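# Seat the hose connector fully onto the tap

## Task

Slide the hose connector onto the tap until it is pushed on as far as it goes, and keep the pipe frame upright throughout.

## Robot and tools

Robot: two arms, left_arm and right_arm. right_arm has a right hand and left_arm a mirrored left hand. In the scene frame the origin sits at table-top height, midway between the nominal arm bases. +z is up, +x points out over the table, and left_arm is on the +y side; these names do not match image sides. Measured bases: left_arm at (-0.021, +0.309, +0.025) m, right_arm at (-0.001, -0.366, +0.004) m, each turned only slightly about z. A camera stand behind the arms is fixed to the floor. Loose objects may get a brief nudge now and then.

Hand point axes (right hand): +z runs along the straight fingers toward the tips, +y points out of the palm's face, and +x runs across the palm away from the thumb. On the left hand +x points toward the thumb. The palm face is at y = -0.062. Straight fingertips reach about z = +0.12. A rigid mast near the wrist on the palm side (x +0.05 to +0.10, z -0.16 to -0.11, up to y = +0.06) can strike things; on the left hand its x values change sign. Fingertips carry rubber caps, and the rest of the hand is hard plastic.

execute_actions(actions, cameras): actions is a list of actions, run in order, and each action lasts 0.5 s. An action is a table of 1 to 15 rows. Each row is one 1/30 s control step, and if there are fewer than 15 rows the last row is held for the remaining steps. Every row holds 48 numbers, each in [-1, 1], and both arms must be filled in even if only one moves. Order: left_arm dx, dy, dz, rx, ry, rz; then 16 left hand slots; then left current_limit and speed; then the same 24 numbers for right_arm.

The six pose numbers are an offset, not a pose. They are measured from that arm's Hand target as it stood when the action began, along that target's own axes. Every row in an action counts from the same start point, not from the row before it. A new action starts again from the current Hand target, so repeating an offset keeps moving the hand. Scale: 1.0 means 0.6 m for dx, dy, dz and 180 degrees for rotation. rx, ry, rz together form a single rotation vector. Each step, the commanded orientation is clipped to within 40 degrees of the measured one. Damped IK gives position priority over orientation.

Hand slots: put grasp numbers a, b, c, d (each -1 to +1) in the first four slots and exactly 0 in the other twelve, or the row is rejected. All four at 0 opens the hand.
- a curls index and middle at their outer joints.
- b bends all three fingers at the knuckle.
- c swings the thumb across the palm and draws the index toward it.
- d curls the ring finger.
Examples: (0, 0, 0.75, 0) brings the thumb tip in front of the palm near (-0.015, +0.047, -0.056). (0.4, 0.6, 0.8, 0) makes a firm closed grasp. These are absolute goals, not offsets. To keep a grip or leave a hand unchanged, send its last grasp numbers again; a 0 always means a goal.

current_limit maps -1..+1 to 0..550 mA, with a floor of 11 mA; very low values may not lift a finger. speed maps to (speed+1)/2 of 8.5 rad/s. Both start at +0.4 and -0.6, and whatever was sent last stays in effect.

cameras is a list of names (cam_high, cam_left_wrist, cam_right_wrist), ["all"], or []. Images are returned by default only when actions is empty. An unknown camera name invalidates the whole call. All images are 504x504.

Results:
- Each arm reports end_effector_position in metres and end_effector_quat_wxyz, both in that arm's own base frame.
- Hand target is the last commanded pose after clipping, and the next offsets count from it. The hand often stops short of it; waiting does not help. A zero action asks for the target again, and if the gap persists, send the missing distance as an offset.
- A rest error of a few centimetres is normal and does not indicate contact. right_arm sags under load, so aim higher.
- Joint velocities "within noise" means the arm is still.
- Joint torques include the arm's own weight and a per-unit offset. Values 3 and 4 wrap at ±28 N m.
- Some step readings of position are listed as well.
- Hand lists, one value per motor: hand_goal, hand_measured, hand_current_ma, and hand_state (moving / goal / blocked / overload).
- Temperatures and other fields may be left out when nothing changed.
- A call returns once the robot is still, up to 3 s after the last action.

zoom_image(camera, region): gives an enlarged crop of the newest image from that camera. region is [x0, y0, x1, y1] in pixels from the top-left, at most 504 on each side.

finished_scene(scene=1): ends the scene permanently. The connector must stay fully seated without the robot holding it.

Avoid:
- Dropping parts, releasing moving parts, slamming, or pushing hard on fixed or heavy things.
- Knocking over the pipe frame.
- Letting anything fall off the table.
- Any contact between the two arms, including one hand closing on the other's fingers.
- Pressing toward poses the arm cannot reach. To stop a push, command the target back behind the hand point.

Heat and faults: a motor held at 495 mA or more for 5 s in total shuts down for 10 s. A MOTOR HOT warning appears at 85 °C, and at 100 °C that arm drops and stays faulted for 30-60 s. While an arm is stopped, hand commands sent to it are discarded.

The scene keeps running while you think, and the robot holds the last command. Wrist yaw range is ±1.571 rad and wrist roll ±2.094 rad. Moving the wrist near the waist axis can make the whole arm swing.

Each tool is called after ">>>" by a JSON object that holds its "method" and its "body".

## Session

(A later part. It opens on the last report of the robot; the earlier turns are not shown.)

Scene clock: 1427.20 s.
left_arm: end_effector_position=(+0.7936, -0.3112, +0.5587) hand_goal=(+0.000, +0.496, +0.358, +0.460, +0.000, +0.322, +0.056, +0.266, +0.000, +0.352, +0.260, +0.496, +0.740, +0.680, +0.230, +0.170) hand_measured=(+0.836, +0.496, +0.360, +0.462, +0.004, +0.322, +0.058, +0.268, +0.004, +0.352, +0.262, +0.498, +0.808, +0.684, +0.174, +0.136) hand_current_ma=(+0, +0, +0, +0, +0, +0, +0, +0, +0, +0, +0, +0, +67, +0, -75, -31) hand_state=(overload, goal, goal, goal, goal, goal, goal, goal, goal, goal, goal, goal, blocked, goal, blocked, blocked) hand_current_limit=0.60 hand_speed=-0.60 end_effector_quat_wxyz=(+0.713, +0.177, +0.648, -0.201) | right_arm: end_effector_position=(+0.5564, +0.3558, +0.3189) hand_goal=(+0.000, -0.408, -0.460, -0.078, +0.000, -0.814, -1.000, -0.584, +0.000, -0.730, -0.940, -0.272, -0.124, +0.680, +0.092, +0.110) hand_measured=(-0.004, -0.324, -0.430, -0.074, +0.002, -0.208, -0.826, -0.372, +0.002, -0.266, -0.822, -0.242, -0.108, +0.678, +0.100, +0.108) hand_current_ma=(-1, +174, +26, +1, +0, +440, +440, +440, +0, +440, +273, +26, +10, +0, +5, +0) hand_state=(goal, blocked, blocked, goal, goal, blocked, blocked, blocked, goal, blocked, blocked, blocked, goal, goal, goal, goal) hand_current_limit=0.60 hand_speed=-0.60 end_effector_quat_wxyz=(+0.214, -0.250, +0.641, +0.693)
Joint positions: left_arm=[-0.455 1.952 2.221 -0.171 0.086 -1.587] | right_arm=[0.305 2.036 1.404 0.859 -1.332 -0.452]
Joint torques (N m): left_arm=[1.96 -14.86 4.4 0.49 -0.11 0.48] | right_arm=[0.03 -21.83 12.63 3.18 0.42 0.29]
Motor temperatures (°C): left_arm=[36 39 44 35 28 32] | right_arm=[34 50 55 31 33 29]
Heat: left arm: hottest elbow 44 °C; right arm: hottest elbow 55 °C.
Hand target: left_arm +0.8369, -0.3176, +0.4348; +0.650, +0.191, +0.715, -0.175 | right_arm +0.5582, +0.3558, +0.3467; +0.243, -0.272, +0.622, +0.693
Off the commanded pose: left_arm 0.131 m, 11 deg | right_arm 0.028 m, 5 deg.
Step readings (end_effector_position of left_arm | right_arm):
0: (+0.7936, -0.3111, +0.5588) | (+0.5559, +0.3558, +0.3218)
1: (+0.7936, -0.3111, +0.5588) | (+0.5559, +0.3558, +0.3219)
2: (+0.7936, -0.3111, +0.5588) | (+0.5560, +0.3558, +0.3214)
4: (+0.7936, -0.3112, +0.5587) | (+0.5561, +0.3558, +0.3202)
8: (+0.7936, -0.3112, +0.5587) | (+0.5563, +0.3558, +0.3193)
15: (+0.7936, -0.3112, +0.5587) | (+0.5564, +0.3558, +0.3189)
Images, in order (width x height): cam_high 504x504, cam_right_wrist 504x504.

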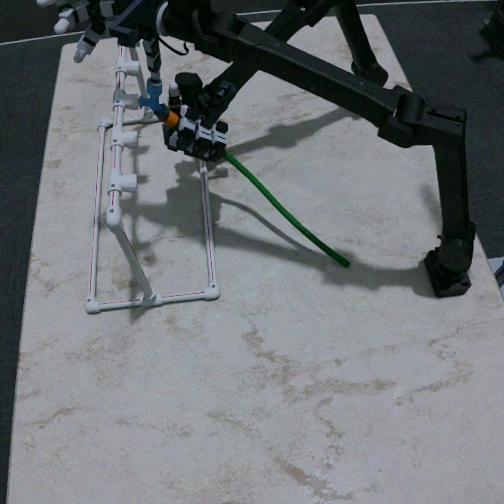

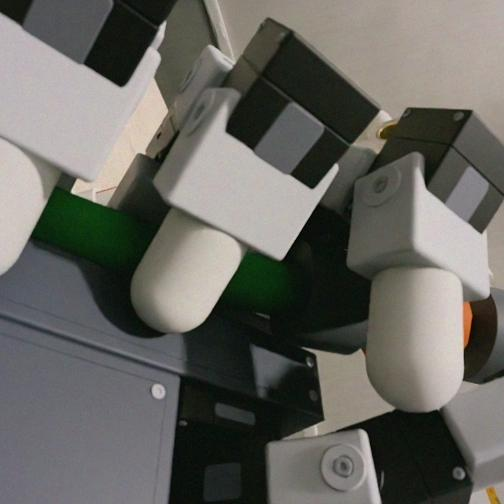

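>>> {"method": "execute_actions", "body": {"actions": [[[-0.06,-0.002,-0.02,0,-0.008,0,0.3,0.225,0,0.2,0,0,0,0,0,0,0,0,0,0,0,0,0.6,-0.6,0,0,0,0,0,0,1,0.86,0.55,0.95,0,0,0,0,0,0,0,0,0,0,0,0,0.6,-0.6],[-0.12,-0.004,-0.04,0,-0.016,0,0.3,0.225,0,0.2,0,0,0,0,0,0,0,0,0,0,0,0,0.6,-0.6,0,0,0,0,0,0,1,0.86,0.55,0.95,0,0,0,0,0,0,0,0,0,0,0,0,0.6,-0.6],[-0.18,-0.006,-0.06,0,-0.025,0,0.3,0.225,0,0.2,0,0,0,0,0,0,0,0,0,0,0,0,0.6,-0.6,0,0,0,0,0,0,1,0.86,0.55,0.95,0,0,0,0,0,0,0,0,0,0,0,0,0.6,-0.6],[-0.24,-0.009,-0.08,0,-0.033,0,0.3,0.225,0,0.2,0,0,0,0,0,0,0,0,0,0,0,0,0.6,-0.6,0,0,0,0,0,0,1,0.86,0.55,0.95,0,0,0,0,0,0,0,0,0,0,0,0,0.6,-0.6],[-0.3,-0.012,-0.1,0,-0.042,0,0.3,0.225,0,0.2,0,0,0,0,0,0,0,0,0,0,0,0,0.6,-0.6,0,0,0,0,0,0,1,0.86,0.55,0.95,0,0,0,0,0,0,0,0,0,0,0,0,0.6,-0.6],[-0.366,-0.0145,-0.118,0,-0.05,0,0.3,0.225,0,0.2,0,0,0,0,0,0,0,0,0,0,0,0,0.6,-0.6,0,0,0,0,0,0,1,0.86,0.55,0.95,0,0,0,0,0,0,0,0,0,0,0,0,0.6,-0.6]],[[0.013,0.004,-0.03,-0.033,0,0,0.2,0.2,0.15,0.15,0,0,0,0,0,0,0,0,0,0,0,0,0.6,-0.6,0,0,0,0,0,0,1,0.86,0.55,0.95,0,0,0,0,0,0,0,0,0,0,0,0,0.6,-0.6],[0.027,0.008,-0.06,-0.067,0,0,0.1,0.1,0.3,0.1,0,0,0,0,0,0,0,0,0,0,0,0,0.6,-0.6,0,0,0,0,0,0,1,0.86,0.55,0.95,0,0,0,0,0,0,0,0,0,0,0,0,0.6,-0.6],[0.04,0.012,-0.09,-0.1,0,0,0,0,0.45,0,0,0,0,0,0,0,0,0,0,0,0,0,0.6,-0.6,0,0,0,0,0,0,1,0.86,0.55,0.95,0,0,0,0,0,0,0,0,0,0,0,0,0.6,-0.6],[0.054,0.016,-0.12,-0.133,0,0,0,0,0.6,0,0,0,0,0,0,0,0,0,0,0,0,0,0.6,-0.6,0,0,0,0,0,0,1,0.86,0.55,0.95,0,0,0,0,0,0,0,0,0,0,0,0,0.6,-0.6],[0.067,0.021,-0.147,-0.1667,0,0,0,0,0.75,0,0,0,0,0,0,0,0,0,0,0,0,0,0.6,-0.6,0,0,0,0,0,0,1,0.86,0.55,0.95,0,0,0,0,0,0,0,0,0,0,0,0,0.6,-0.6]]], "cameras": ["cam_high", "cam_left_wrist"]}}

Scene clock: 1431.00 s.
left_arm: end_effector_position=(+0.7307, -0.2554, +0.5941) hand_goal=(+0.000, +0.488, +0.168, +0.700, +0.000, +0.750, +0.580, +0.926, +0.000, +0.938, +0.580, +0.700, -0.564, +0.680, +0.042, +0.058) hand_measured=(+0.838, +0.488, +0.172, +0.698, +0.004, +0.748, +0.578, +0.924, +0.004, +0.936, +0.578, +0.698, -0.542, +0.682, +0.044, +0.060) hand_current_ma=(+0, +0, +0, +0, +0, +0, +0, +0, +0, +0, +0, +0, +7, +0, +0, +0) hand_state=(overload, goal, goal, goal, goal, goal, goal, goal, goal, goal, goal, goal, blocked, goal, goal, goal) hand_current_limit=0.60 hand_speed=-0.60 end_effector_quat_wxyz=(+0.712, -0.006, +0.702, -0.009) | right_arm: end_effector_position=(+0.5567, +0.3559, +0.3190) hand_goal=(+0.000, -0.408, -0.460, -0.078, +0.000, -0.814, -1.000, -0.584, +0.000, -0.730, -0.940, -0.272, -0.124, +0.680, +0.092, +0.110) hand_measured=(-0.004, -0.324, -0.430, -0.074, +0.002, -0.208, -0.826, -0.372, +0.002, -0.266, -0.822, -0.242, -0.108, +0.678, +0.100, +0.108) hand_current_ma=(-1, +174, +26, +1, +0, +440, +440, +440, +0, +440, +273, +26, +10, +0, +5, +0) hand_state=(goal, blocked, blocked, goal, goal, blocked, blocked, blocked, goal, blocked, blocked, blocked, goal, goal, goal, goal) hand_current_limit=0.60 hand_speed=-0.60 end_effector_quat_wxyz=(+0.215, -0.250, +0.641, +0.693)
Joint positions: left_arm=[-0.547 1.971 2.41 -0.424 -0.542 -1.584] | right_arm=[0.305 2.036 1.404 0.859 -1.33 -0.452]
Joint torques (N m): left_arm=[1.08 -24.47 8.85 2.52 -0.2 0.32] | right_arm=[-0.09 -21.95 12.64 3.17 0.35 0.29]
Motor temperatures (°C): left_arm=[36 40 44 35 28 32] | right_arm=[34 49 55 31 33 29]
Heat: left arm: hottest elbow 44 °C; right arm: hottest elbow 55 °C.
Hand target: left_arm +0.7219, -0.2462, +0.6147; +0.726, -0.011, +0.688, -0.011 | right_arm +0.5582, +0.3558, +0.3467; +0.243, -0.272, +0.622, +0.693
Off the commanded pose: left_arm 0.024 m, 2 deg | right_arm 0.028 m, 5 deg.
Step readings (end_effector_position of left_arm | right_arm):
0: (+0.7936, -0.3112, +0.5587) | (+0.5564, +0.3558, +0.3189)
1: (+0.7936, -0.3112, +0.5586) | (+0.5564, +0.3558, +0.3189)
2: (+0.7935, -0.3111, +0.5581) | (+0.5564, +0.3558, +0.3189)
4: (+0.7926, -0.3109, +0.5602) | (+0.5564, +0.3558, +0.3189)
8: (+0.7942, -0.3117, +0.5616) | (+0.5566, +0.3559, +0.3190)
15: (+0.7885, -0.3078, +0.6019) | (+0.5567, +0.3559, +0.3190)
16: (+0.7861, -0.3054, +0.6114) | (+0.5567, +0.3559, +0.3190)
17: (+0.7838, -0.2996, +0.6187) | (+0.5567, +0.3559, +0.3190)
19: (+0.7764, -0.2788, +0.6287) | (+0.5567, +0.3559, +0.3190)
23: (+0.7520, -0.2395, +0.6281) | (+0.5567, +0.3559, +0.3190)
30: (+0.7301, -0.2455, +0.6084) | (+0.5567, +0.3559, +0.3190)
Images, in order (width x height): cam_high 504x504, cam_left_wrist 504x504.

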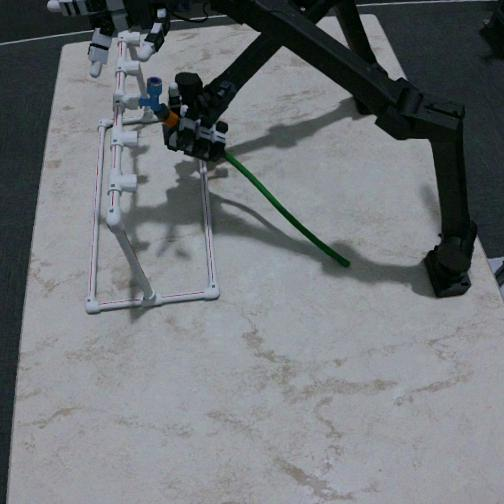

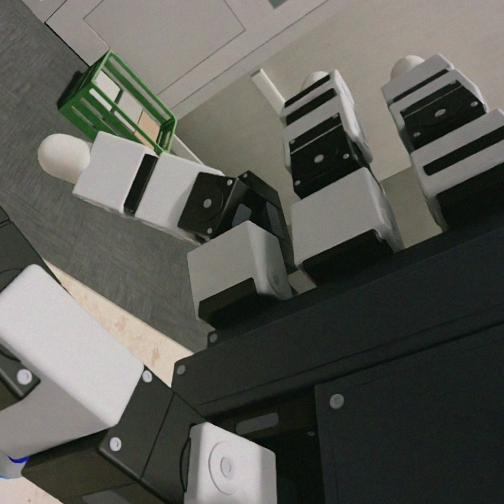

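>>> {"method": "execute_actions", "body": {"actions": [[[0.0,0.03,-0.04,0,0,0,0,0,0.5,0,0,0,0,0,0,0,0,0,0,0,0,0,0.6,-0.6,0,0,0,0,0,0,1,0.86,0.55,0.95,0,0,0,0,0,0,0,0,0,0,0,0,0.6,-0.6],[0.0,0.06,-0.075,0,0,0,0,0,0.3,0,0,0,0,0,0,0,0,0,0,0,0,0,0.6,-0.6,0,0,0,0,0,0,1,0.86,0.55,0.95,0,0,0,0,0,0,0,0,0,0,0,0,0.6,-0.6],[0.0,0.09,-0.11,0,0,0,0,0,0.15,0,0,0,0,0,0,0,0,0,0,0,0,0,0.6,-0.6,0,0,0,0,0,0,1,0.86,0.55,0.95,0,0,0,0,0,0,0,0,0,0,0,0,0.6,-0.6],[0.0,0.12,-0.14,0,0,0,0,0,0,0,0,0,0,0,0,0,0,0,0,0,0,0,0.6,-0.6,0,0,0,0,0,0,1,0.86,0.55,0.95,0,0,0,0,0,0,0,0,0,0,0,0,0.6,-0.6]]], "cameras": ["cam_high", "cam_left_wrist"]}}

Scene clock: 1433.13 s.
left_arm: end_effector_position=(+0.6352, -0.1738, +0.6094) hand_goal=(+0.000, +0.750, +0.580, +0.700, +0.000, +0.750, +0.580, +0.700, +0.000, +0.750, +0.580, +0.700, +0.710, +0.680, +0.230, +0.170) hand_measured=(+0.840, +0.748, +0.576, +0.698, +0.004, +0.748, +0.578, +0.702, +0.004, +0.752, +0.578, +0.698, +0.706, +0.682, +0.228, +0.168) hand_current_ma=(+0, +0, +0, +0, +0, +0, +0, +0, +0, +0, +0, +0, +0, +0, +0, +0) hand_state=(overload, goal, goal, goal, goal, goal, goal, goal, goal, goal, goal, goal, goal, goal, goal, goal) hand_current_limit=0.60 hand_speed=-0.60 end_effector_quat_wxyz=(+0.720, -0.016, +0.693, -0.013) | right_arm: end_effector_position=(+0.5567, +0.3559, +0.3190) hand_goal=(+0.000, -0.408, -0.460, -0.078, +0.000, -0.814, -1.000, -0.584, +0.000, -0.730, -0.940, -0.272, -0.124, +0.680, +0.092, +0.110) hand_measured=(-0.004, -0.324, -0.430, -0.074, +0.002, -0.208, -0.826, -0.372, +0.002, -0.266, -0.822, -0.242, -0.108, +0.678, +0.100, +0.108) hand_current_ma=(-1, +174, +26, +1, +0, +440, +440, +440, +0, +440, +273, +26, +10, +0, +5, +0) hand_state=(goal, blocked, blocked, goal, goal, blocked, blocked, blocked, goal, blocked, blocked, blocked, goal, goal, goal, goal) hand_current_limit=0.60 hand_speed=-0.60 end_effector_quat_wxyz=(+0.215, -0.250, +0.641, +0.693)
Joint positions: left_arm=[-0.51 1.574 1.885 -0.267 -0.515 -1.591] | right_arm=[0.305 2.036 1.404 0.859 -1.33 -0.452]
Joint torques (N m): left_arm=[0.91 -15.97 9.29 2.47 -0.04 0.29] | right_arm=[0.09 -22.01 12.63 3.18 0.35 0.28]
Motor temperatures (°C): left_arm=[36 40 44 35 28 32] | right_arm=[34 49 55 31 33 29]
Heat: left arm: hottest elbow 44 °C; right arm: hottest elbow 55 °C.
Hand target: left_arm +0.6382, -0.1745, +0.6077; +0.725, -0.011, +0.688, -0.011 | right_arm +0.5582, +0.3558, +0.3467; +0.243, -0.272, +0.622, +0.693
Off the commanded pose: left_arm 0.003 m, 1 deg | right_arm 0.028 m, 5 deg.
Step readings (end_effector_position of left_arm | right_arm):
0: (+0.7307, -0.2554, +0.5941) | (+0.5567, +0.3559, +0.3190)
1: (+0.7307, -0.2553, +0.5936) | (+0.5567, +0.3559, +0.3190)
2: (+0.7295, -0.2545, +0.5919) | (+0.5567, +0.3559, +0.3190)
4: (+0.7223, -0.2475, +0.5833) | (+0.5567, +0.3559, +0.3190)
8: (+0.6941, -0.2228, +0.5690) | (+0.5567, +0.3559, +0.3190)
15: (+0.6472, -0.1800, +0.6014) | (+0.5567, +0.3559, +0.3190)
Images, in order (width x height): cam_high 504x504, cam_left_wrist 504x504.

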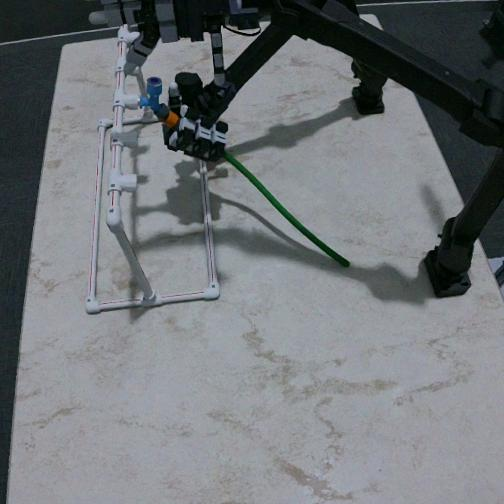

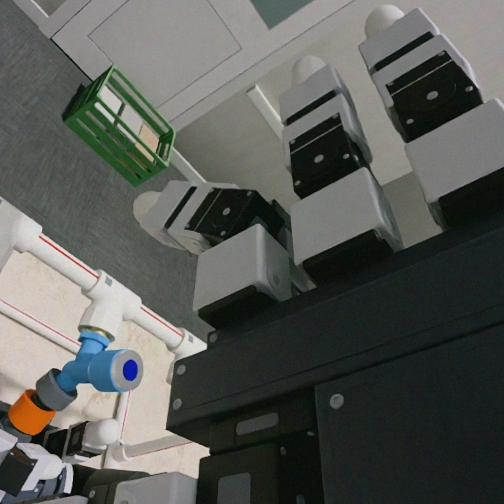

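>>> {"method": "zoom_image", "body": {"camera": "cam_left_wrist", "region": [5, 350, 95, 440]}}

>>> {"method": "zoom_image", "body": {"camera": "cam_left_wrist", "region": [10, 365, 70, 425]}}

Scaled by 5.600 from the camera's 504x504 image, which has a finer 720x720 frame.

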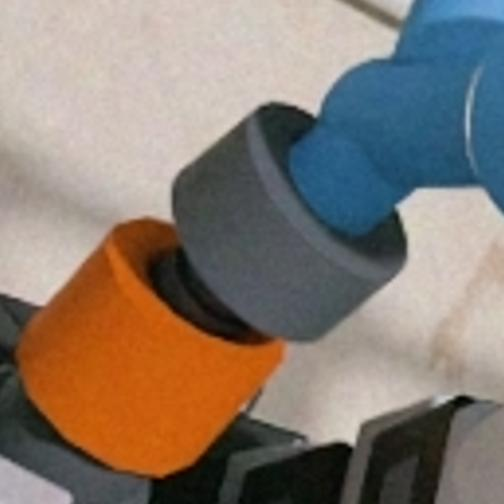

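Scaled by 8.400 from the camera's 504x504 image, which has a finer 720x720 frame.

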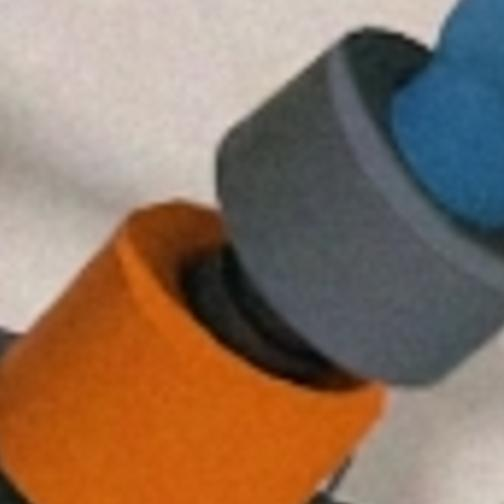

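>>> {"method": "execute_actions", "body": {"actions": [[[0,0,0,0,0,0,0,0,0,0,0,0,0,0,0,0,0,0,0,0,0,0,0.6,-0.6,0.0004,-0.0043,0.0024,0.0051,-0.0033,-0.0069,1,0.86,0.55,0.95,0,0,0,0,0,0,0,0,0,0,0,0,0.6,-0.6],[0,0,0,0,0,0,0,0,0,0,0,0,0,0,0,0,0,0,0,0,0,0,0.6,-0.6,0.0008,-0.0087,0.0048,0.0103,-0.0066,-0.0138,1,0.86,0.55,0.95,0,0,0,0,0,0,0,0,0,0,0,0,0.6,-0.6],[0,0,0,0,0,0,0,0,0,0,0,0,0,0,0,0,0,0,0,0,0,0,0.6,-0.6,0.0012,-0.013,0.0072,0.0154,-0.01,-0.0208,1,0.86,0.55,0.95,0,0,0,0,0,0,0,0,0,0,0,0,0.6,-0.6],[0,0,0,0,0,0,0,0,0,0,0,0,0,0,0,0,0,0,0,0,0,0,0.6,-0.6,0.0018,-0.019,0.0105,0.0226,-0.0146,-0.0305,1,0.86,0.55,0.95,0,0,0,0,0,0,0,0,0,0,0,0,0.6,-0.6],[0,0,0,0,0,0,0,0,0,0,0,0,0,0,0,0,0,0,0,0,0,0,0.6,-0.6,0.0025,-0.026,0.0143,0.0308,-0.0199,-0.0415,1,0.86,0.55,0.95,0,0,0,0,0,0,0,0,0,0,0,0,0.6,-0.6]]], "cameras": ["cam_high", "cam_left_wrist", "cam_right_wrist"]}}

>>> {"method": "zoom_image", "body": {"camera": "cam_left_wrist", "region": [5, 350, 95, 440]}}

>>> {"method": "zoom_image", "body": {"camera": "cam_right_wrist", "region": [404, 280, 504, 380]}}

Scene clock: 1438.90 s.
left_arm: end_effector_position=(+0.6363, -0.1749, +0.6079) hand_goal=(+0.000, +0.750, +0.580, +0.700, +0.000, +0.750, +0.580, +0.700, +0.000, +0.750, +0.580, +0.700, +0.710, +0.680, +0.230, +0.170) hand_measured=(+0.840, +0.748, +0.576, +0.698, +0.004, +0.748, +0.578, +0.702, +0.004, +0.752, +0.578, +0.698, +0.706, +0.682, +0.228, +0.168) hand_current_ma=(+0, +0, +0, +0, +0, +0, +0, +0, +0, +0, +0, +0, +0, +0, +0, +0) hand_state=(overload, goal, goal, goal, goal, goal, goal, goal, goal, goal, goal, goal, goal, goal, goal, goal) hand_current_limit=0.60 hand_speed=-0.60 end_effector_quat_wxyz=(+0.722, -0.014, +0.692, -0.014) | right_arm: end_effector_position=(+0.5667, +0.3646, +0.3058) hand_goal=(+0.000, -0.408, -0.460, -0.078, +0.000, -0.814, -1.000, -0.584, +0.000, -0.730, -0.940, -0.272, -0.124, +0.680, +0.092, +0.110) hand_measured=(-0.004, -0.324, -0.430, -0.074, +0.002, -0.208, -0.826, -0.372, +0.002, -0.266, -0.822, -0.242, -0.108, +0.678, +0.100, +0.108) hand_current_ma=(-1, +174, +26, +1, +0, +440, +440, +440, +0, +440, +273, +26, +10, +0, +5, +0) hand_state=(goal, blocked, blocked, goal, goal, blocked, blocked, blocked, goal, blocked, blocked, blocked, goal, goal, goal, goal) hand_current_limit=0.60 hand_speed=-0.60 end_effector_quat_wxyz=(+0.291, -0.251, +0.642, +0.664)
Joint positions: left_arm=[-0.51 1.574 1.877 -0.255 -0.511 -1.585] | right_arm=[0.311 2.04 1.404 0.783 -1.216 -0.65]
Joint torques (N m): left_arm=[1.03 -16.09 9.06 2.59 -0.01 0.26] | right_arm=[0.15 -23.06 12.57 1.52 0.17 -0.14]
Motor temperatures (°C): left_arm=[36 40 45 35 28 32] | right_arm=[34 48 55 31 33 29]
Heat: left arm: hottest elbow 45 °C; right arm: hottest elbow 55 °C.
Hand target: left_arm +0.6382, -0.1745, +0.6077; +0.725, -0.011, +0.688, -0.011 | right_arm +0.5670, +0.3660, +0.3350; +0.320, -0.278, +0.628, +0.653
Off the commanded pose: left_arm 0.002 m, 1 deg | right_arm 0.029 m, 5 deg.
Step readings (end_effector_position of left_arm | right_arm):
0: (+0.6352, -0.1738, +0.6094) | (+0.5567, +0.3559, +0.3190)
1: (+0.6352, -0.1739, +0.6094) | (+0.5567, +0.3559, +0.3190)
2: (+0.6353, -0.1740, +0.6096) | (+0.5572, +0.3560, +0.3191)
4: (+0.6356, -0.1744, +0.6097) | (+0.5589, +0.3568, +0.3194)
8: (+0.6361, -0.1747, +0.6085) | (+0.5660, +0.3603, +0.3171)
15: (+0.6363, -0.1749, +0.6078) | (+0.5680, +0.3634, +0.3107)

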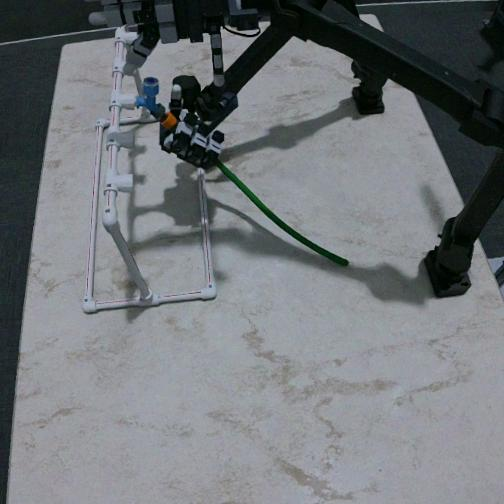

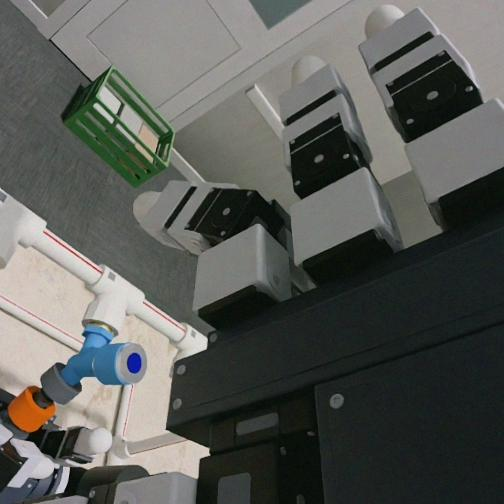

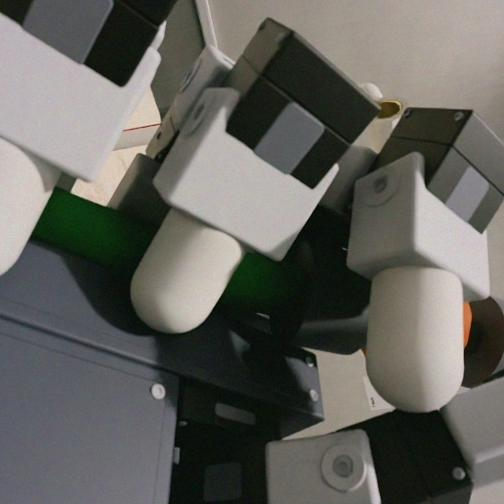

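Scaled by 5.600 from the camera's 504x504 image, which has a finer 720x720 frame.

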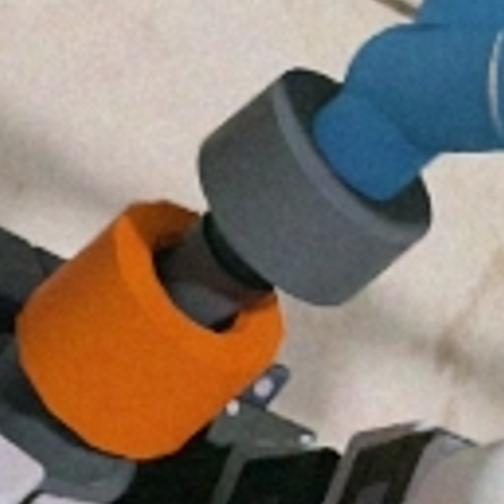

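Scaled by 5.040 from the camera's 504x504 image, which has a finer 720x720 frame.

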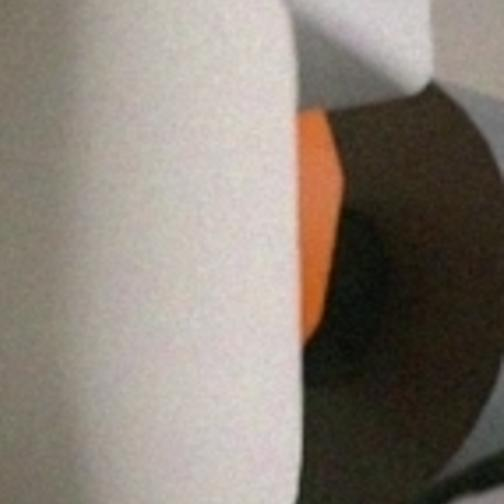

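>>> {"method": "zoom_image", "body": {"camera": "cam_left_wrist", "region": [20, 378, 65, 423]}}

>>> {"method": "zoom_image", "body": {"camera": "cam_high", "region": [145, 75, 195, 125]}}

Scaled by 11.200 from the camera's 504x504 image, which has a finer 720x720 frame.

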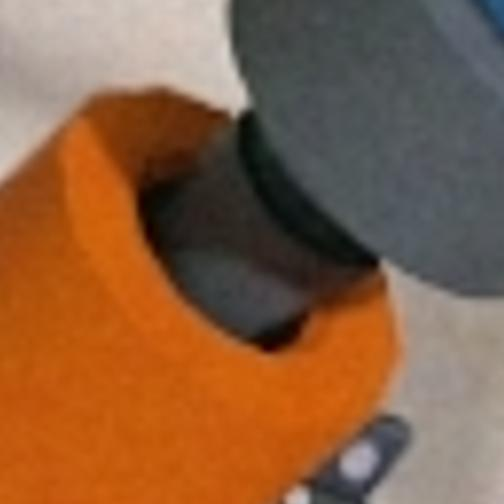

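Scaled by 10.080 from the camera's 504x504 image, which has a finer 720x720 frame.

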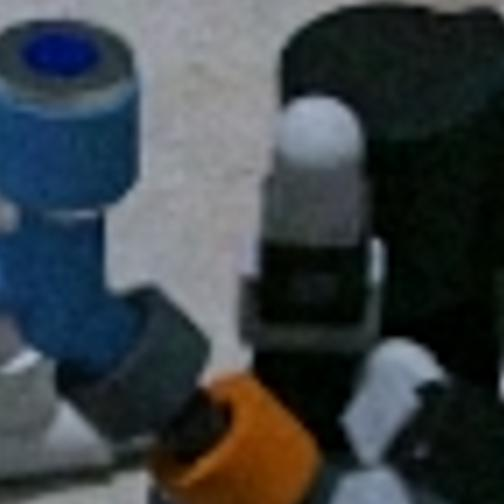

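>>> {"method": "execute_actions", "body": {"actions": [[[0,0,0,0,0,0,0,0,0,0,0,0,0,0,0,0,0,0,0,0,0,0,0.6,-0.6,-0.0005,0,-0.0075,0,0,0,1,0.86,0.55,0.95,0,0,0,0,0,0,0,0,0,0,0,0,0.6,-0.6],[0,0,0,0,0,0,0,0,0,0,0,0,0,0,0,0,0,0,0,0,0,0,0.6,-0.6,-0.001,0.0001,-0.015,0,0,0,1,0.86,0.55,0.95,0,0,0,0,0,0,0,0,0,0,0,0,0.6,-0.6]]], "cameras": ["cam_left_wrist", "cam_right_wrist"]}}

>>> {"method": "zoom_image", "body": {"camera": "cam_left_wrist", "region": [20, 375, 70, 425]}}

>>> {"method": "zoom_image", "body": {"camera": "cam_right_wrist", "region": [404, 280, 504, 380]}}

Scene clock: 1445.23 s.
left_arm: end_effector_position=(+0.6363, -0.1749, +0.6079) hand_goal=(+0.000, +0.750, +0.580, +0.700, +0.000, +0.750, +0.580, +0.700, +0.000, +0.750, +0.580, +0.700, +0.710, +0.680, +0.230, +0.170) hand_measured=(+0.840, +0.748, +0.576, +0.698, +0.004, +0.748, +0.578, +0.702, +0.004, +0.752, +0.578, +0.698, +0.706, +0.682, +0.228, +0.168) hand_current_ma=(+0, +0, +0, +0, +0, +0, +0, +0, +0, +0, +0, +0, +0, +0, +0, +0) hand_state=(overload, goal, goal, goal, goal, goal, goal, goal, goal, goal, goal, goal, goal, goal, goal, goal) hand_current_limit=0.60 hand_speed=-0.60 end_effector_quat_wxyz=(+0.722, -0.014, +0.692, -0.014) | right_arm: end_effector_position=(+0.5663, +0.3626, +0.3053) hand_goal=(+0.000, -0.408, -0.460, -0.078, +0.000, -0.814, -1.000, -0.584, +0.000, -0.730, -0.940, -0.272, -0.124, +0.680, +0.092, +0.110) hand_measured=(-0.004, -0.324, -0.430, -0.074, +0.002, -0.208, -0.826, -0.372, +0.002, -0.266, -0.822, -0.242, -0.108, +0.678, +0.100, +0.108) hand_current_ma=(-1, +174, +26, +1, +0, +440, +440, +440, +0, +440, +273, +26, +10, +0, +5, +0) hand_state=(goal, blocked, blocked, goal, goal, blocked, blocked, blocked, goal, blocked, blocked, blocked, goal, goal, goal, goal) hand_current_limit=0.60 hand_speed=-0.60 end_effector_quat_wxyz=(+0.290, -0.255, +0.644, +0.661)
Joint positions: left_arm=[-0.51 1.574 1.877 -0.255 -0.511 -1.585] | right_arm=[0.306 2.034 1.404 0.753 -1.226 -0.677]
Joint torques (N m): left_arm=[0.91 -16.15 9.06 2.59 -0.01 0.26] | right_arm=[-0.67 -23.82 11.75 1.52 -0.07 -0.09]
Heat: left arm: hottest elbow 45 °C; right arm: hottest elbow 54 °C.
Hand target: left_arm +0.6382, -0.1745, +0.6077; +0.725, -0.011, +0.688, -0.011 | right_arm +0.5670, +0.3570, +0.3349; +0.319, -0.278, +0.628, +0.653
Off the commanded pose: left_arm 0.002 m, 1 deg | right_arm 0.030 m, 5 deg.
Step readings (end_effector_position of left_arm | right_arm):
0: (+0.6363, -0.1749, +0.6079) | (+0.5667, +0.3646, +0.3057)
1: (+0.6363, -0.1749, +0.6079) | (+0.5667, +0.3646, +0.3057)
2: (+0.6363, -0.1749, +0.6079) | (+0.5668, +0.3647, +0.3054)
4: (+0.6363, -0.1749, +0.6079) | (+0.5664, +0.3648, +0.3046)
8: (+0.6363, -0.1749, +0.6079) | (+0.5659, +0.3643, +0.3046)
15: (+0.6363, -0.1749, +0.6079) | (+0.5664, +0.3626, +0.3055)
Images, in order (width x height): cam_left_wrist 504x504, cam_right_wrist 504x504.

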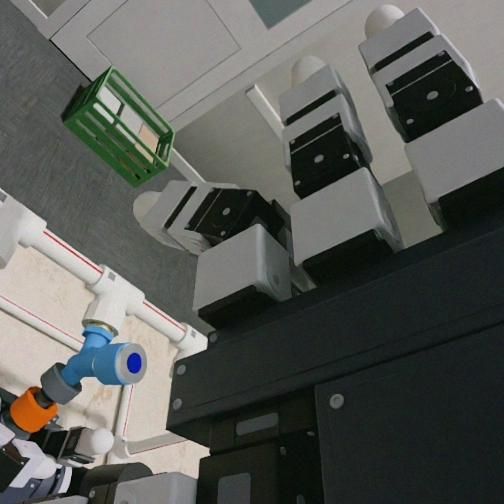

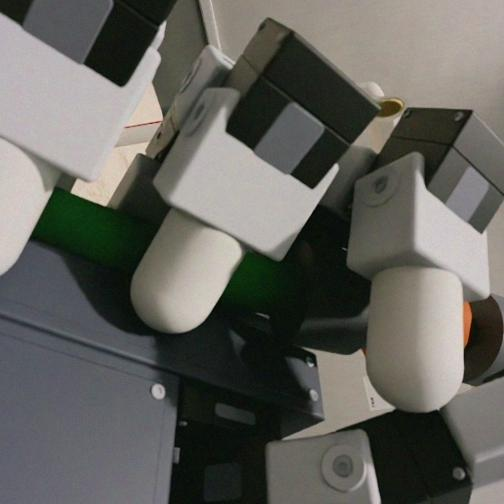

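Scaled by 10.080 from the camera's 504x504 image, which has a finer 720x720 frame.

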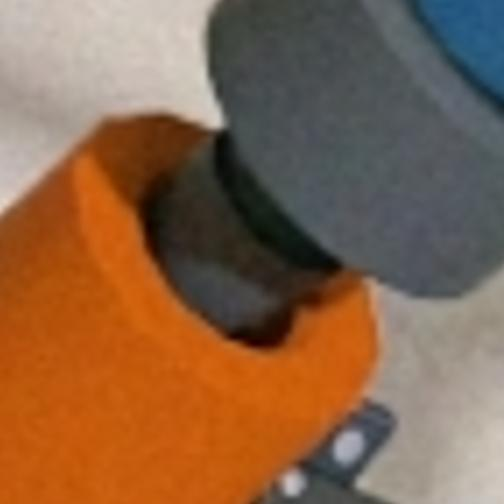

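Scaled by 5.040 from the camera's 504x504 image, which has a finer 720x720 frame.

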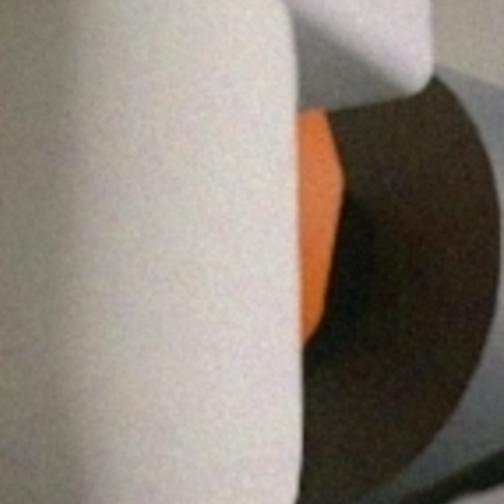

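>>> {"method": "execute_actions", "body": {"actions": [[[0,0,0,0,0,0,0,0,0,0,0,0,0,0,0,0,0,0,0,0,0,0,0.6,-0.6,-0.0065,0.0011,-0.0015,0,0,0,1,0.86,0.55,0.95,0,0,0,0,0,0,0,0,0,0,0,0,0.6,-0.6],[0,0,0,0,0,0,0,0,0,0,0,0,0,0,0,0,0,0,0,0,0,0,0.6,-0.6,-0.0131,0.0023,-0.002,0,0,0,1,0.86,0.55,0.95,0,0,0,0,0,0,0,0,0,0,0,0,0.6,-0.6]],[[0,0,0,0,0,0,0,0,0,0,0,0,0,0,0,0,0,0,0,0,0,0,0.6,-0.6,-0.0065,0.0011,0.0006,0,0,0,1,0.86,0.55,0.95,0,0,0,0,0,0,0,0,0,0,0,0,0.6,-0.6],[0,0,0,0,0,0,0,0,0,0,0,0,0,0,0,0,0,0,0,0,0,0,0.6,-0.6,-0.0131,0.0023,0.0012,0,0,0,1,0.86,0.55,0.95,0,0,0,0,0,0,0,0,0,0,0,0,0.6,-0.6]]], "cameras": ["cam_left_wrist", "cam_right_wrist"]}}

>>> {"method": "zoom_image", "body": {"camera": "cam_left_wrist", "region": [20, 375, 70, 425]}}

>>> {"method": "zoom_image", "body": {"camera": "cam_right_wrist", "region": [404, 280, 504, 380]}}

Scene clock: 1447.57 s.
left_arm: end_effector_position=(+0.6363, -0.1749, +0.6079) hand_goal=(+0.000, +0.750, +0.580, +0.700, +0.000, +0.750, +0.580, +0.700, +0.000, +0.750, +0.580, +0.700, +0.710, +0.680, +0.230, +0.170) hand_measured=(+0.840, +0.748, +0.576, +0.698, +0.004, +0.748, +0.578, +0.702, +0.004, +0.752, +0.578, +0.698, +0.706, +0.682, +0.228, +0.168) hand_current_ma=(+0, +0, +0, +0, +0, +0, +0, +0, +0, +0, +0, +0, +0, +0, +0, +0) hand_state=(overload, goal, goal, goal, goal, goal, goal, goal, goal, goal, goal, goal, goal, goal, goal, goal) hand_current_limit=0.60 hand_speed=-0.60 end_effector_quat_wxyz=(+0.722, -0.014, +0.692, -0.014) | right_arm: end_effector_position=(+0.5692, +0.3617, +0.3090) hand_goal=(+0.000, -0.408, -0.460, -0.078, +0.000, -0.814, -1.000, -0.584, +0.000, -0.730, -0.940, -0.272, -0.124, +0.680, +0.092, +0.110) hand_measured=(-0.004, -0.324, -0.430, -0.074, +0.002, -0.208, -0.826, -0.372, +0.002, -0.266, -0.822, -0.242, -0.108, +0.678, +0.100, +0.108) hand_current_ma=(-1, +174, +26, +1, +0, +440, +440, +440, +0, +440, +273, +26, +10, +0, +5, +0) hand_state=(goal, blocked, blocked, goal, goal, blocked, blocked, blocked, goal, blocked, blocked, blocked, goal, goal, goal, goal) hand_current_limit=0.60 hand_speed=-0.60 end_effector_quat_wxyz=(+0.282, -0.252, +0.648, +0.661)
Joint positions: left_arm=[-0.51 1.574 1.877 -0.255 -0.511 -1.585] | right_arm=[0.303 2.029 1.412 0.717 -1.233 -0.679]
Joint torques (N m): left_arm=[0.91 -16.15 9.05 2.61 -0.01 0.26] | right_arm=[-0.91 -23.88 13.79 1.44 -0.04 -0.04]
Heat: left arm: hottest elbow 45 °C; right arm: hottest elbow 54 °C.
Hand target: left_arm +0.6382, -0.1745, +0.6077; +0.725, -0.011, +0.688, -0.011 | right_arm +0.5749, +0.3554, +0.3487; +0.319, -0.278, +0.628, +0.653
Off the commanded pose: left_arm 0.002 m, 1 deg | right_arm 0.041 m, 6 deg.
Step readings (end_effector_position of left_arm | right_arm):
0: (+0.6363, -0.1749, +0.6079) | (+0.5663, +0.3627, +0.3052)
1: (+0.6363, -0.1749, +0.6079) | (+0.5662, +0.3626, +0.3052)
2: (+0.6363, -0.1749, +0.6079) | (+0.5662, +0.3626, +0.3054)
4: (+0.6363, -0.1749, +0.6079) | (+0.5662, +0.3624, +0.3054)
8: (+0.6363, -0.1749, +0.6079) | (+0.5665, +0.3621, +0.3058)
15: (+0.6363, -0.1749, +0.6079) | (+0.5667, +0.3619, +0.3060)
16: (+0.6363, -0.1749, +0.6079) | (+0.5667, +0.3619, +0.3060)
17: (+0.6363, -0.1749, +0.6079) | (+0.5667, +0.3619, +0.3062)
19: (+0.6363, -0.1749, +0.6079) | (+0.5670, +0.3618, +0.3062)
23: (+0.6363, -0.1749, +0.6079) | (+0.5684, +0.3617, +0.3080)
30: (+0.6363, -0.1749, +0.6079) | (+0.5692, +0.3617, +0.3091)
Images, in order (width x height): cam_left_wrist 504x504, cam_right_wrist 504x504.

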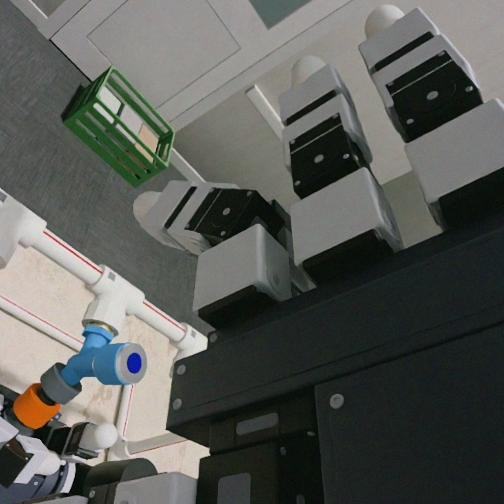

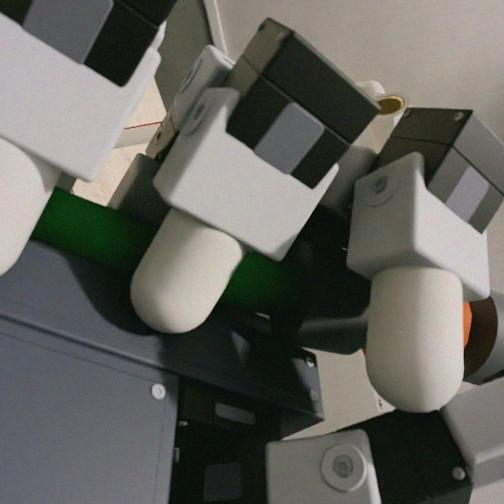

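Scaled by 10.080 from the camera's 504x504 image, which has a finer 720x720 frame.

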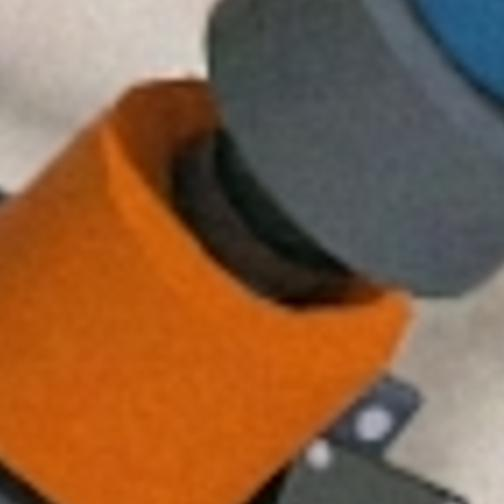

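Scaled by 5.040 from the camera's 504x504 image, which has a finer 720x720 frame.

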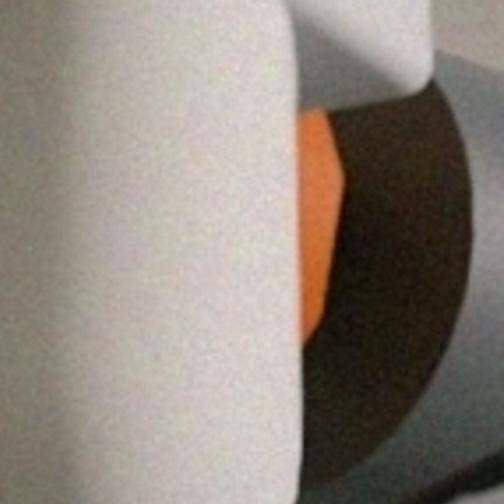

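>>> {"method": "zoom_image", "body": {"camera": "cam_left_wrist", "region": [10, 350, 100, 440]}}

>>> {"method": "zoom_image", "body": {"camera": "cam_left_wrist", "region": [30, 375, 65, 410]}}

Scaled by 5.600 from the camera's 504x504 image, which has a finer 720x720 frame.

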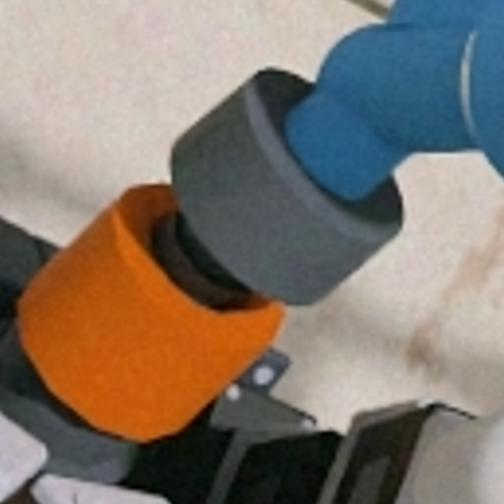

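Scaled by 14.400 from the camera's 504x504 image, which has a finer 720x720 frame.

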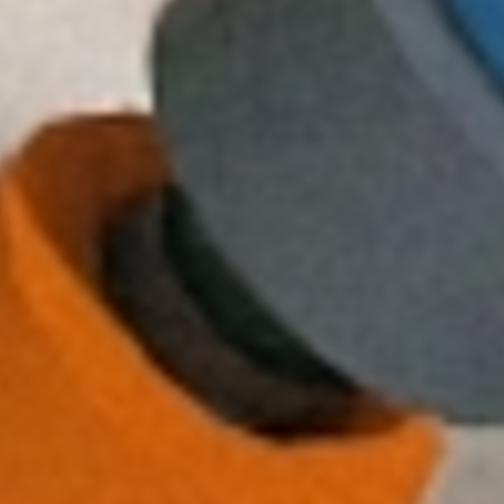

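>>> {"method": "execute_actions", "body": {"actions": [[[0,0,0,0,0,0,0,0,0,0,0,0,0,0,0,0,0,0,0,0,0,0,0.6,-0.6,-0.0065,0.0011,0.0006,0,0,0,1,0.86,0.55,0.95,0,0,0,0,0,0,0,0,0,0,0,0,0.6,-0.6],[0,0,0,0,0,0,0,0,0,0,0,0,0,0,0,0,0,0,0,0,0,0,0.6,-0.6,-0.0131,0.0023,0.0012,0,0,0,1,0.86,0.55,0.95,0,0,0,0,0,0,0,0,0,0,0,0,0.6,-0.6]]], "cameras": ["cam_left_wrist", "cam_right_wrist"]}}

>>> {"method": "zoom_image", "body": {"camera": "cam_left_wrist", "region": [10, 350, 100, 440]}}

>>> {"method": "zoom_image", "body": {"camera": "cam_right_wrist", "region": [404, 280, 504, 380]}}

Scene clock: 1452.20 s.
left_arm: end_effector_position=(+0.6363, -0.1749, +0.6079) hand_goal=(+0.000, +0.750, +0.580, +0.700, +0.000, +0.750, +0.580, +0.700, +0.000, +0.750, +0.580, +0.700, +0.710, +0.680, +0.230, +0.170) hand_measured=(+0.840, +0.748, +0.576, +0.698, +0.004, +0.748, +0.578, +0.702, +0.004, +0.752, +0.578, +0.698, +0.706, +0.682, +0.228, +0.168) hand_current_ma=(+0, +0, +0, +0, +0, +0, +0, +0, +0, +0, +0, +0, +0, +0, +0, +0) hand_state=(overload, goal, goal, goal, goal, goal, goal, goal, goal, goal, goal, goal, goal, goal, goal, goal) hand_current_limit=0.60 hand_speed=-0.60 end_effector_quat_wxyz=(+0.722, -0.014, +0.692, -0.014) | right_arm: end_effector_position=(+0.5701, +0.3622, +0.3099) hand_goal=(+0.000, -0.408, -0.460, -0.078, +0.000, -0.814, -1.000, -0.584, +0.000, -0.730, -0.940, -0.272, -0.124, +0.680, +0.092, +0.110) hand_measured=(-0.004, -0.324, -0.430, -0.074, +0.002, -0.208, -0.826, -0.372, +0.002, -0.266, -0.822, -0.242, -0.108, +0.678, +0.100, +0.108) hand_current_ma=(-1, +174, +26, +1, +0, +440, +440, +440, +0, +440, +273, +26, +10, +0, +5, +0) hand_state=(goal, blocked, blocked, goal, goal, blocked, blocked, blocked, goal, blocked, blocked, blocked, goal, goal, goal, goal) hand_current_limit=0.60 hand_speed=-0.60 end_effector_quat_wxyz=(+0.280, -0.254, +0.649, +0.660)
Joint positions: left_arm=[-0.51 1.574 1.877 -0.255 -0.511 -1.585] | right_arm=[0.303 2.029 1.42 0.699 -1.239 -0.689]
Joint torques (N m): left_arm=[0.91 -16.15 9.06 2.59 -0.01 0.26] | right_arm=[-1.08 -24.06 14.6 1.28 0.11 0.05]
Motor temperatures (°C): left_arm=[36 40 45 35 28 32] | right_arm=[34 48 55 31 33 29]
Heat: left arm: hottest elbow 45 °C; right arm: hottest elbow 55 °C.
Hand target: left_arm +0.6382, -0.1745, +0.6077; +0.725, -0.011, +0.688, -0.011 | right_arm +0.5789, +0.3556, +0.3557; +0.320, -0.278, +0.628, +0.653
Off the commanded pose: left_arm 0.002 m, 1 deg | right_arm 0.047 m, 6 deg.
Step readings (end_effector_position of left_arm | right_arm):
0: (+0.6363, -0.1749, +0.6079) | (+0.5692, +0.3617, +0.3090)
1: (+0.6363, -0.1749, +0.6079) | (+0.5692, +0.3617, +0.3090)
2: (+0.6363, -0.1749, +0.6079) | (+0.5693, +0.3618, +0.3092)
4: (+0.6363, -0.1749, +0.6079) | (+0.5699, +0.3620, +0.3100)
8: (+0.6363, -0.1749, +0.6079) | (+0.5700, +0.3622, +0.3100)
15: (+0.6363, -0.1749, +0.6079) | (+0.5701, +0.3621, +0.3099)
Images, in order (width x height): cam_left_wrist 504x504, cam_right_wrist 504x504.

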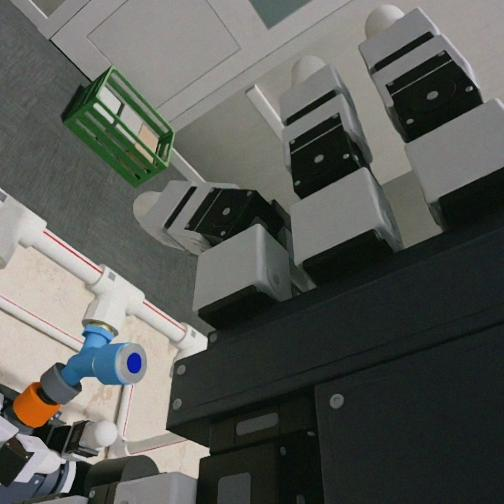

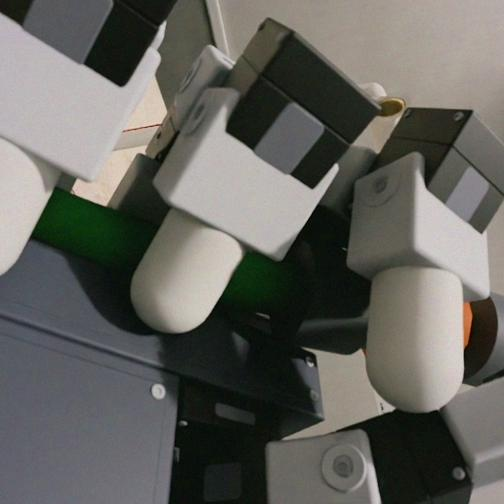

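Scaled by 5.600 from the camera's 504x504 image, which has a finer 720x720 frame.

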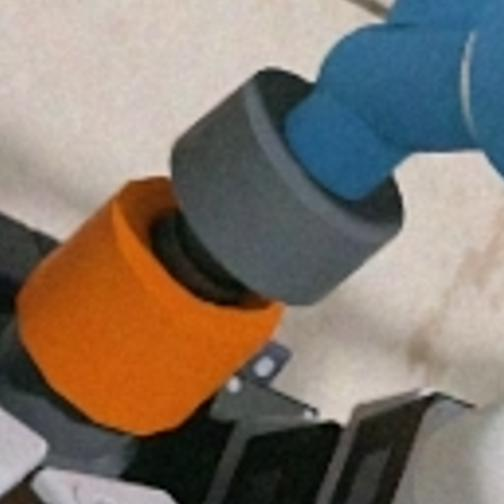

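Scaled by 5.040 from the camera's 504x504 image, which has a finer 720x720 frame.

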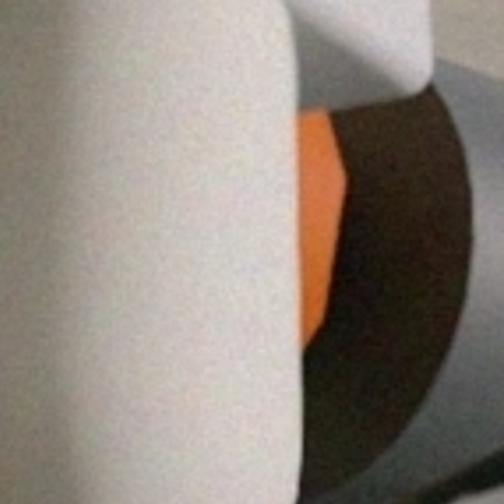

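>>> {"method": "execute_actions", "body": {"actions": [[[0,0,0,0,0,0,0,0,0,0,0,0,0,0,0,0,0,0,0,0,0,0,0.6,-0.6,-0.009,0.01,0.0007,-0.0016,-0.0015,-0.005,1,0.86,0.55,0.95,0,0,0,0,0,0,0,0,0,0,0,0,0.6,-0.6],[0,0,0,0,0,0,0,0,0,0,0,0,0,0,0,0,0,0,0,0,0,0,0.6,-0.6,-0.0182,0.0197,0.0014,-0.0032,-0.0029,-0.0102,1,0.86,0.55,0.95,0,0,0,0,0,0,0,0,0,0,0,0,0.6,-0.6]],[[0,0,0,0,0,0,0,0,0,0,0,0,0,0,0,0,0,0,0,0,0,0,0.6,-0.6,-0.009,0.01,0.0007,-0.0016,-0.0015,-0.005,1,0.86,0.55,0.95,0,0,0,0,0,0,0,0,0,0,0,0,0.6,-0.6],[0,0,0,0,0,0,0,0,0,0,0,0,0,0,0,0,0,0,0,0,0,0,0.6,-0.6,-0.0182,0.0197,0.0014,-0.0032,-0.0029,-0.0102,1,0.86,0.55,0.95,0,0,0,0,0,0,0,0,0,0,0,0,0.6,-0.6]]], "cameras": ["cam_left_wrist", "cam_right_wrist"]}}

>>> {"method": "zoom_image", "body": {"camera": "cam_left_wrist", "region": [10, 350, 100, 440]}}

>>> {"method": "zoom_image", "body": {"camera": "cam_right_wrist", "region": [404, 280, 504, 380]}}

Scene clock: 1454.80 s.
left_arm: end_effector_position=(+0.6363, -0.1749, +0.6079) hand_goal=(+0.000, +0.750, +0.580, +0.700, +0.000, +0.750, +0.580, +0.700, +0.000, +0.750, +0.580, +0.700, +0.710, +0.680, +0.230, +0.170) hand_measured=(+0.840, +0.748, +0.576, +0.698, +0.004, +0.748, +0.578, +0.702, +0.004, +0.752, +0.578, +0.698, +0.706, +0.682, +0.228, +0.168) hand_current_ma=(+0, +0, +0, +0, +0, +0, +0, +0, +0, +0, +0, +0, +0, +0, +0, +0) hand_state=(overload, goal, goal, goal, goal, goal, goal, goal, goal, goal, goal, goal, goal, goal, goal, goal) hand_current_limit=0.60 hand_speed=-0.60 end_effector_quat_wxyz=(+0.722, -0.014, +0.692, -0.014) | right_arm: end_effector_position=(+0.5698, +0.3621, +0.3111) hand_goal=(+0.000, -0.408, -0.460, -0.078, +0.000, -0.814, -1.000, -0.584, +0.000, -0.730, -0.940, -0.272, -0.124, +0.680, +0.092, +0.110) hand_measured=(-0.004, -0.324, -0.430, -0.074, +0.002, -0.208, -0.826, -0.372, +0.002, -0.266, -0.822, -0.242, -0.108, +0.678, +0.100, +0.108) hand_current_ma=(-1, +174, +26, +1, +0, +440, +440, +440, +0, +440, +273, +26, +10, +0, +5, +0) hand_state=(goal, blocked, blocked, goal, goal, blocked, blocked, blocked, goal, blocked, blocked, blocked, goal, goal, goal, goal) hand_current_limit=0.60 hand_speed=-0.60 end_effector_quat_wxyz=(+0.281, -0.254, +0.648, +0.660)
Joint positions: left_arm=[-0.51 1.574 1.877 -0.255 -0.511 -1.585] | right_arm=[0.303 2.027 1.42 0.698 -1.239 -0.689]
Joint torques (N m): left_arm=[0.91 -16.15 9.05 2.59 -0.01 0.26] | right_arm=[-0.85 -26.81 16.24 2.62 0.25 0.12]
Motor temperatures (°C): left_arm=[36 40 45 35 28 32] | right_arm=[34 48 55 31 33 29]
Heat: left arm: hottest elbow 45 °C; right arm: hottest elbow 55 °C.
Hand target: left_arm +0.6382, -0.1745, +0.6077; +0.725, -0.011, +0.688, -0.011 | right_arm +0.5743, +0.3555, +0.3877; +0.343, -0.296, +0.609, +0.651
Off the commanded pose: left_arm 0.002 m, 1 deg | right_arm 0.077 m, 10 deg.
Step readings (end_effector_position of left_arm | right_arm):
0: (+0.6363, -0.1749, +0.6079) | (+0.5701, +0.3622, +0.3099)
1: (+0.6363, -0.1749, +0.6079) | (+0.5701, +0.3622, +0.3099)
2: (+0.6363, -0.1749, +0.6079) | (+0.5701, +0.3622, +0.3099)
4: (+0.6363, -0.1749, +0.6079) | (+0.5701, +0.3622, +0.3101)
8: (+0.6363, -0.1749, +0.6079) | (+0.5700, +0.3621, +0.3103)
15: (+0.6363, -0.1749, +0.6079) | (+0.5700, +0.3621, +0.3103)
16: (+0.6363, -0.1749, +0.6079) | (+0.5700, +0.3621, +0.3103)
17: (+0.6363, -0.1749, +0.6079) | (+0.5699, +0.3621, +0.3106)
19: (+0.6363, -0.1749, +0.6079) | (+0.5699, +0.3621, +0.3108)
23: (+0.6363, -0.1749, +0.6079) | (+0.5699, +0.3621, +0.3108)
30: (+0.6363, -0.1749, +0.6079) | (+0.5698, +0.3621, +0.3111)
Images, in order (width x height): cam_left_wrist 504x504, cam_right_wrist 504x504.

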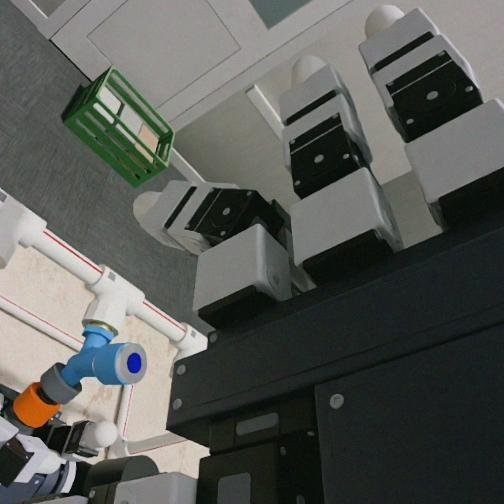

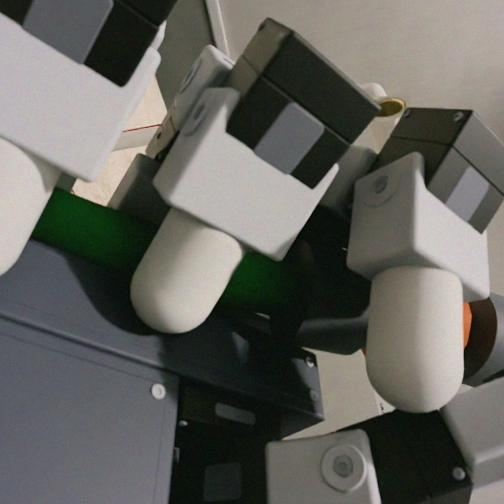

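Scaled by 5.600 from the camera's 504x504 image, which has a finer 720x720 frame.

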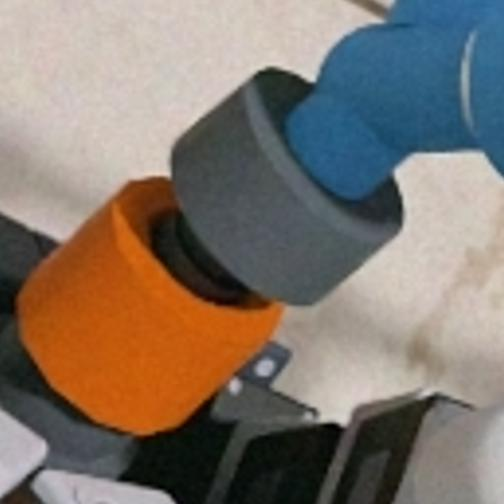

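Scaled by 5.040 from the camera's 504x504 image, which has a finer 720x720 frame.

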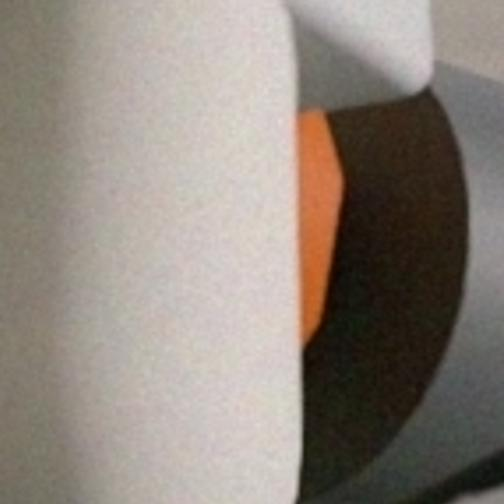

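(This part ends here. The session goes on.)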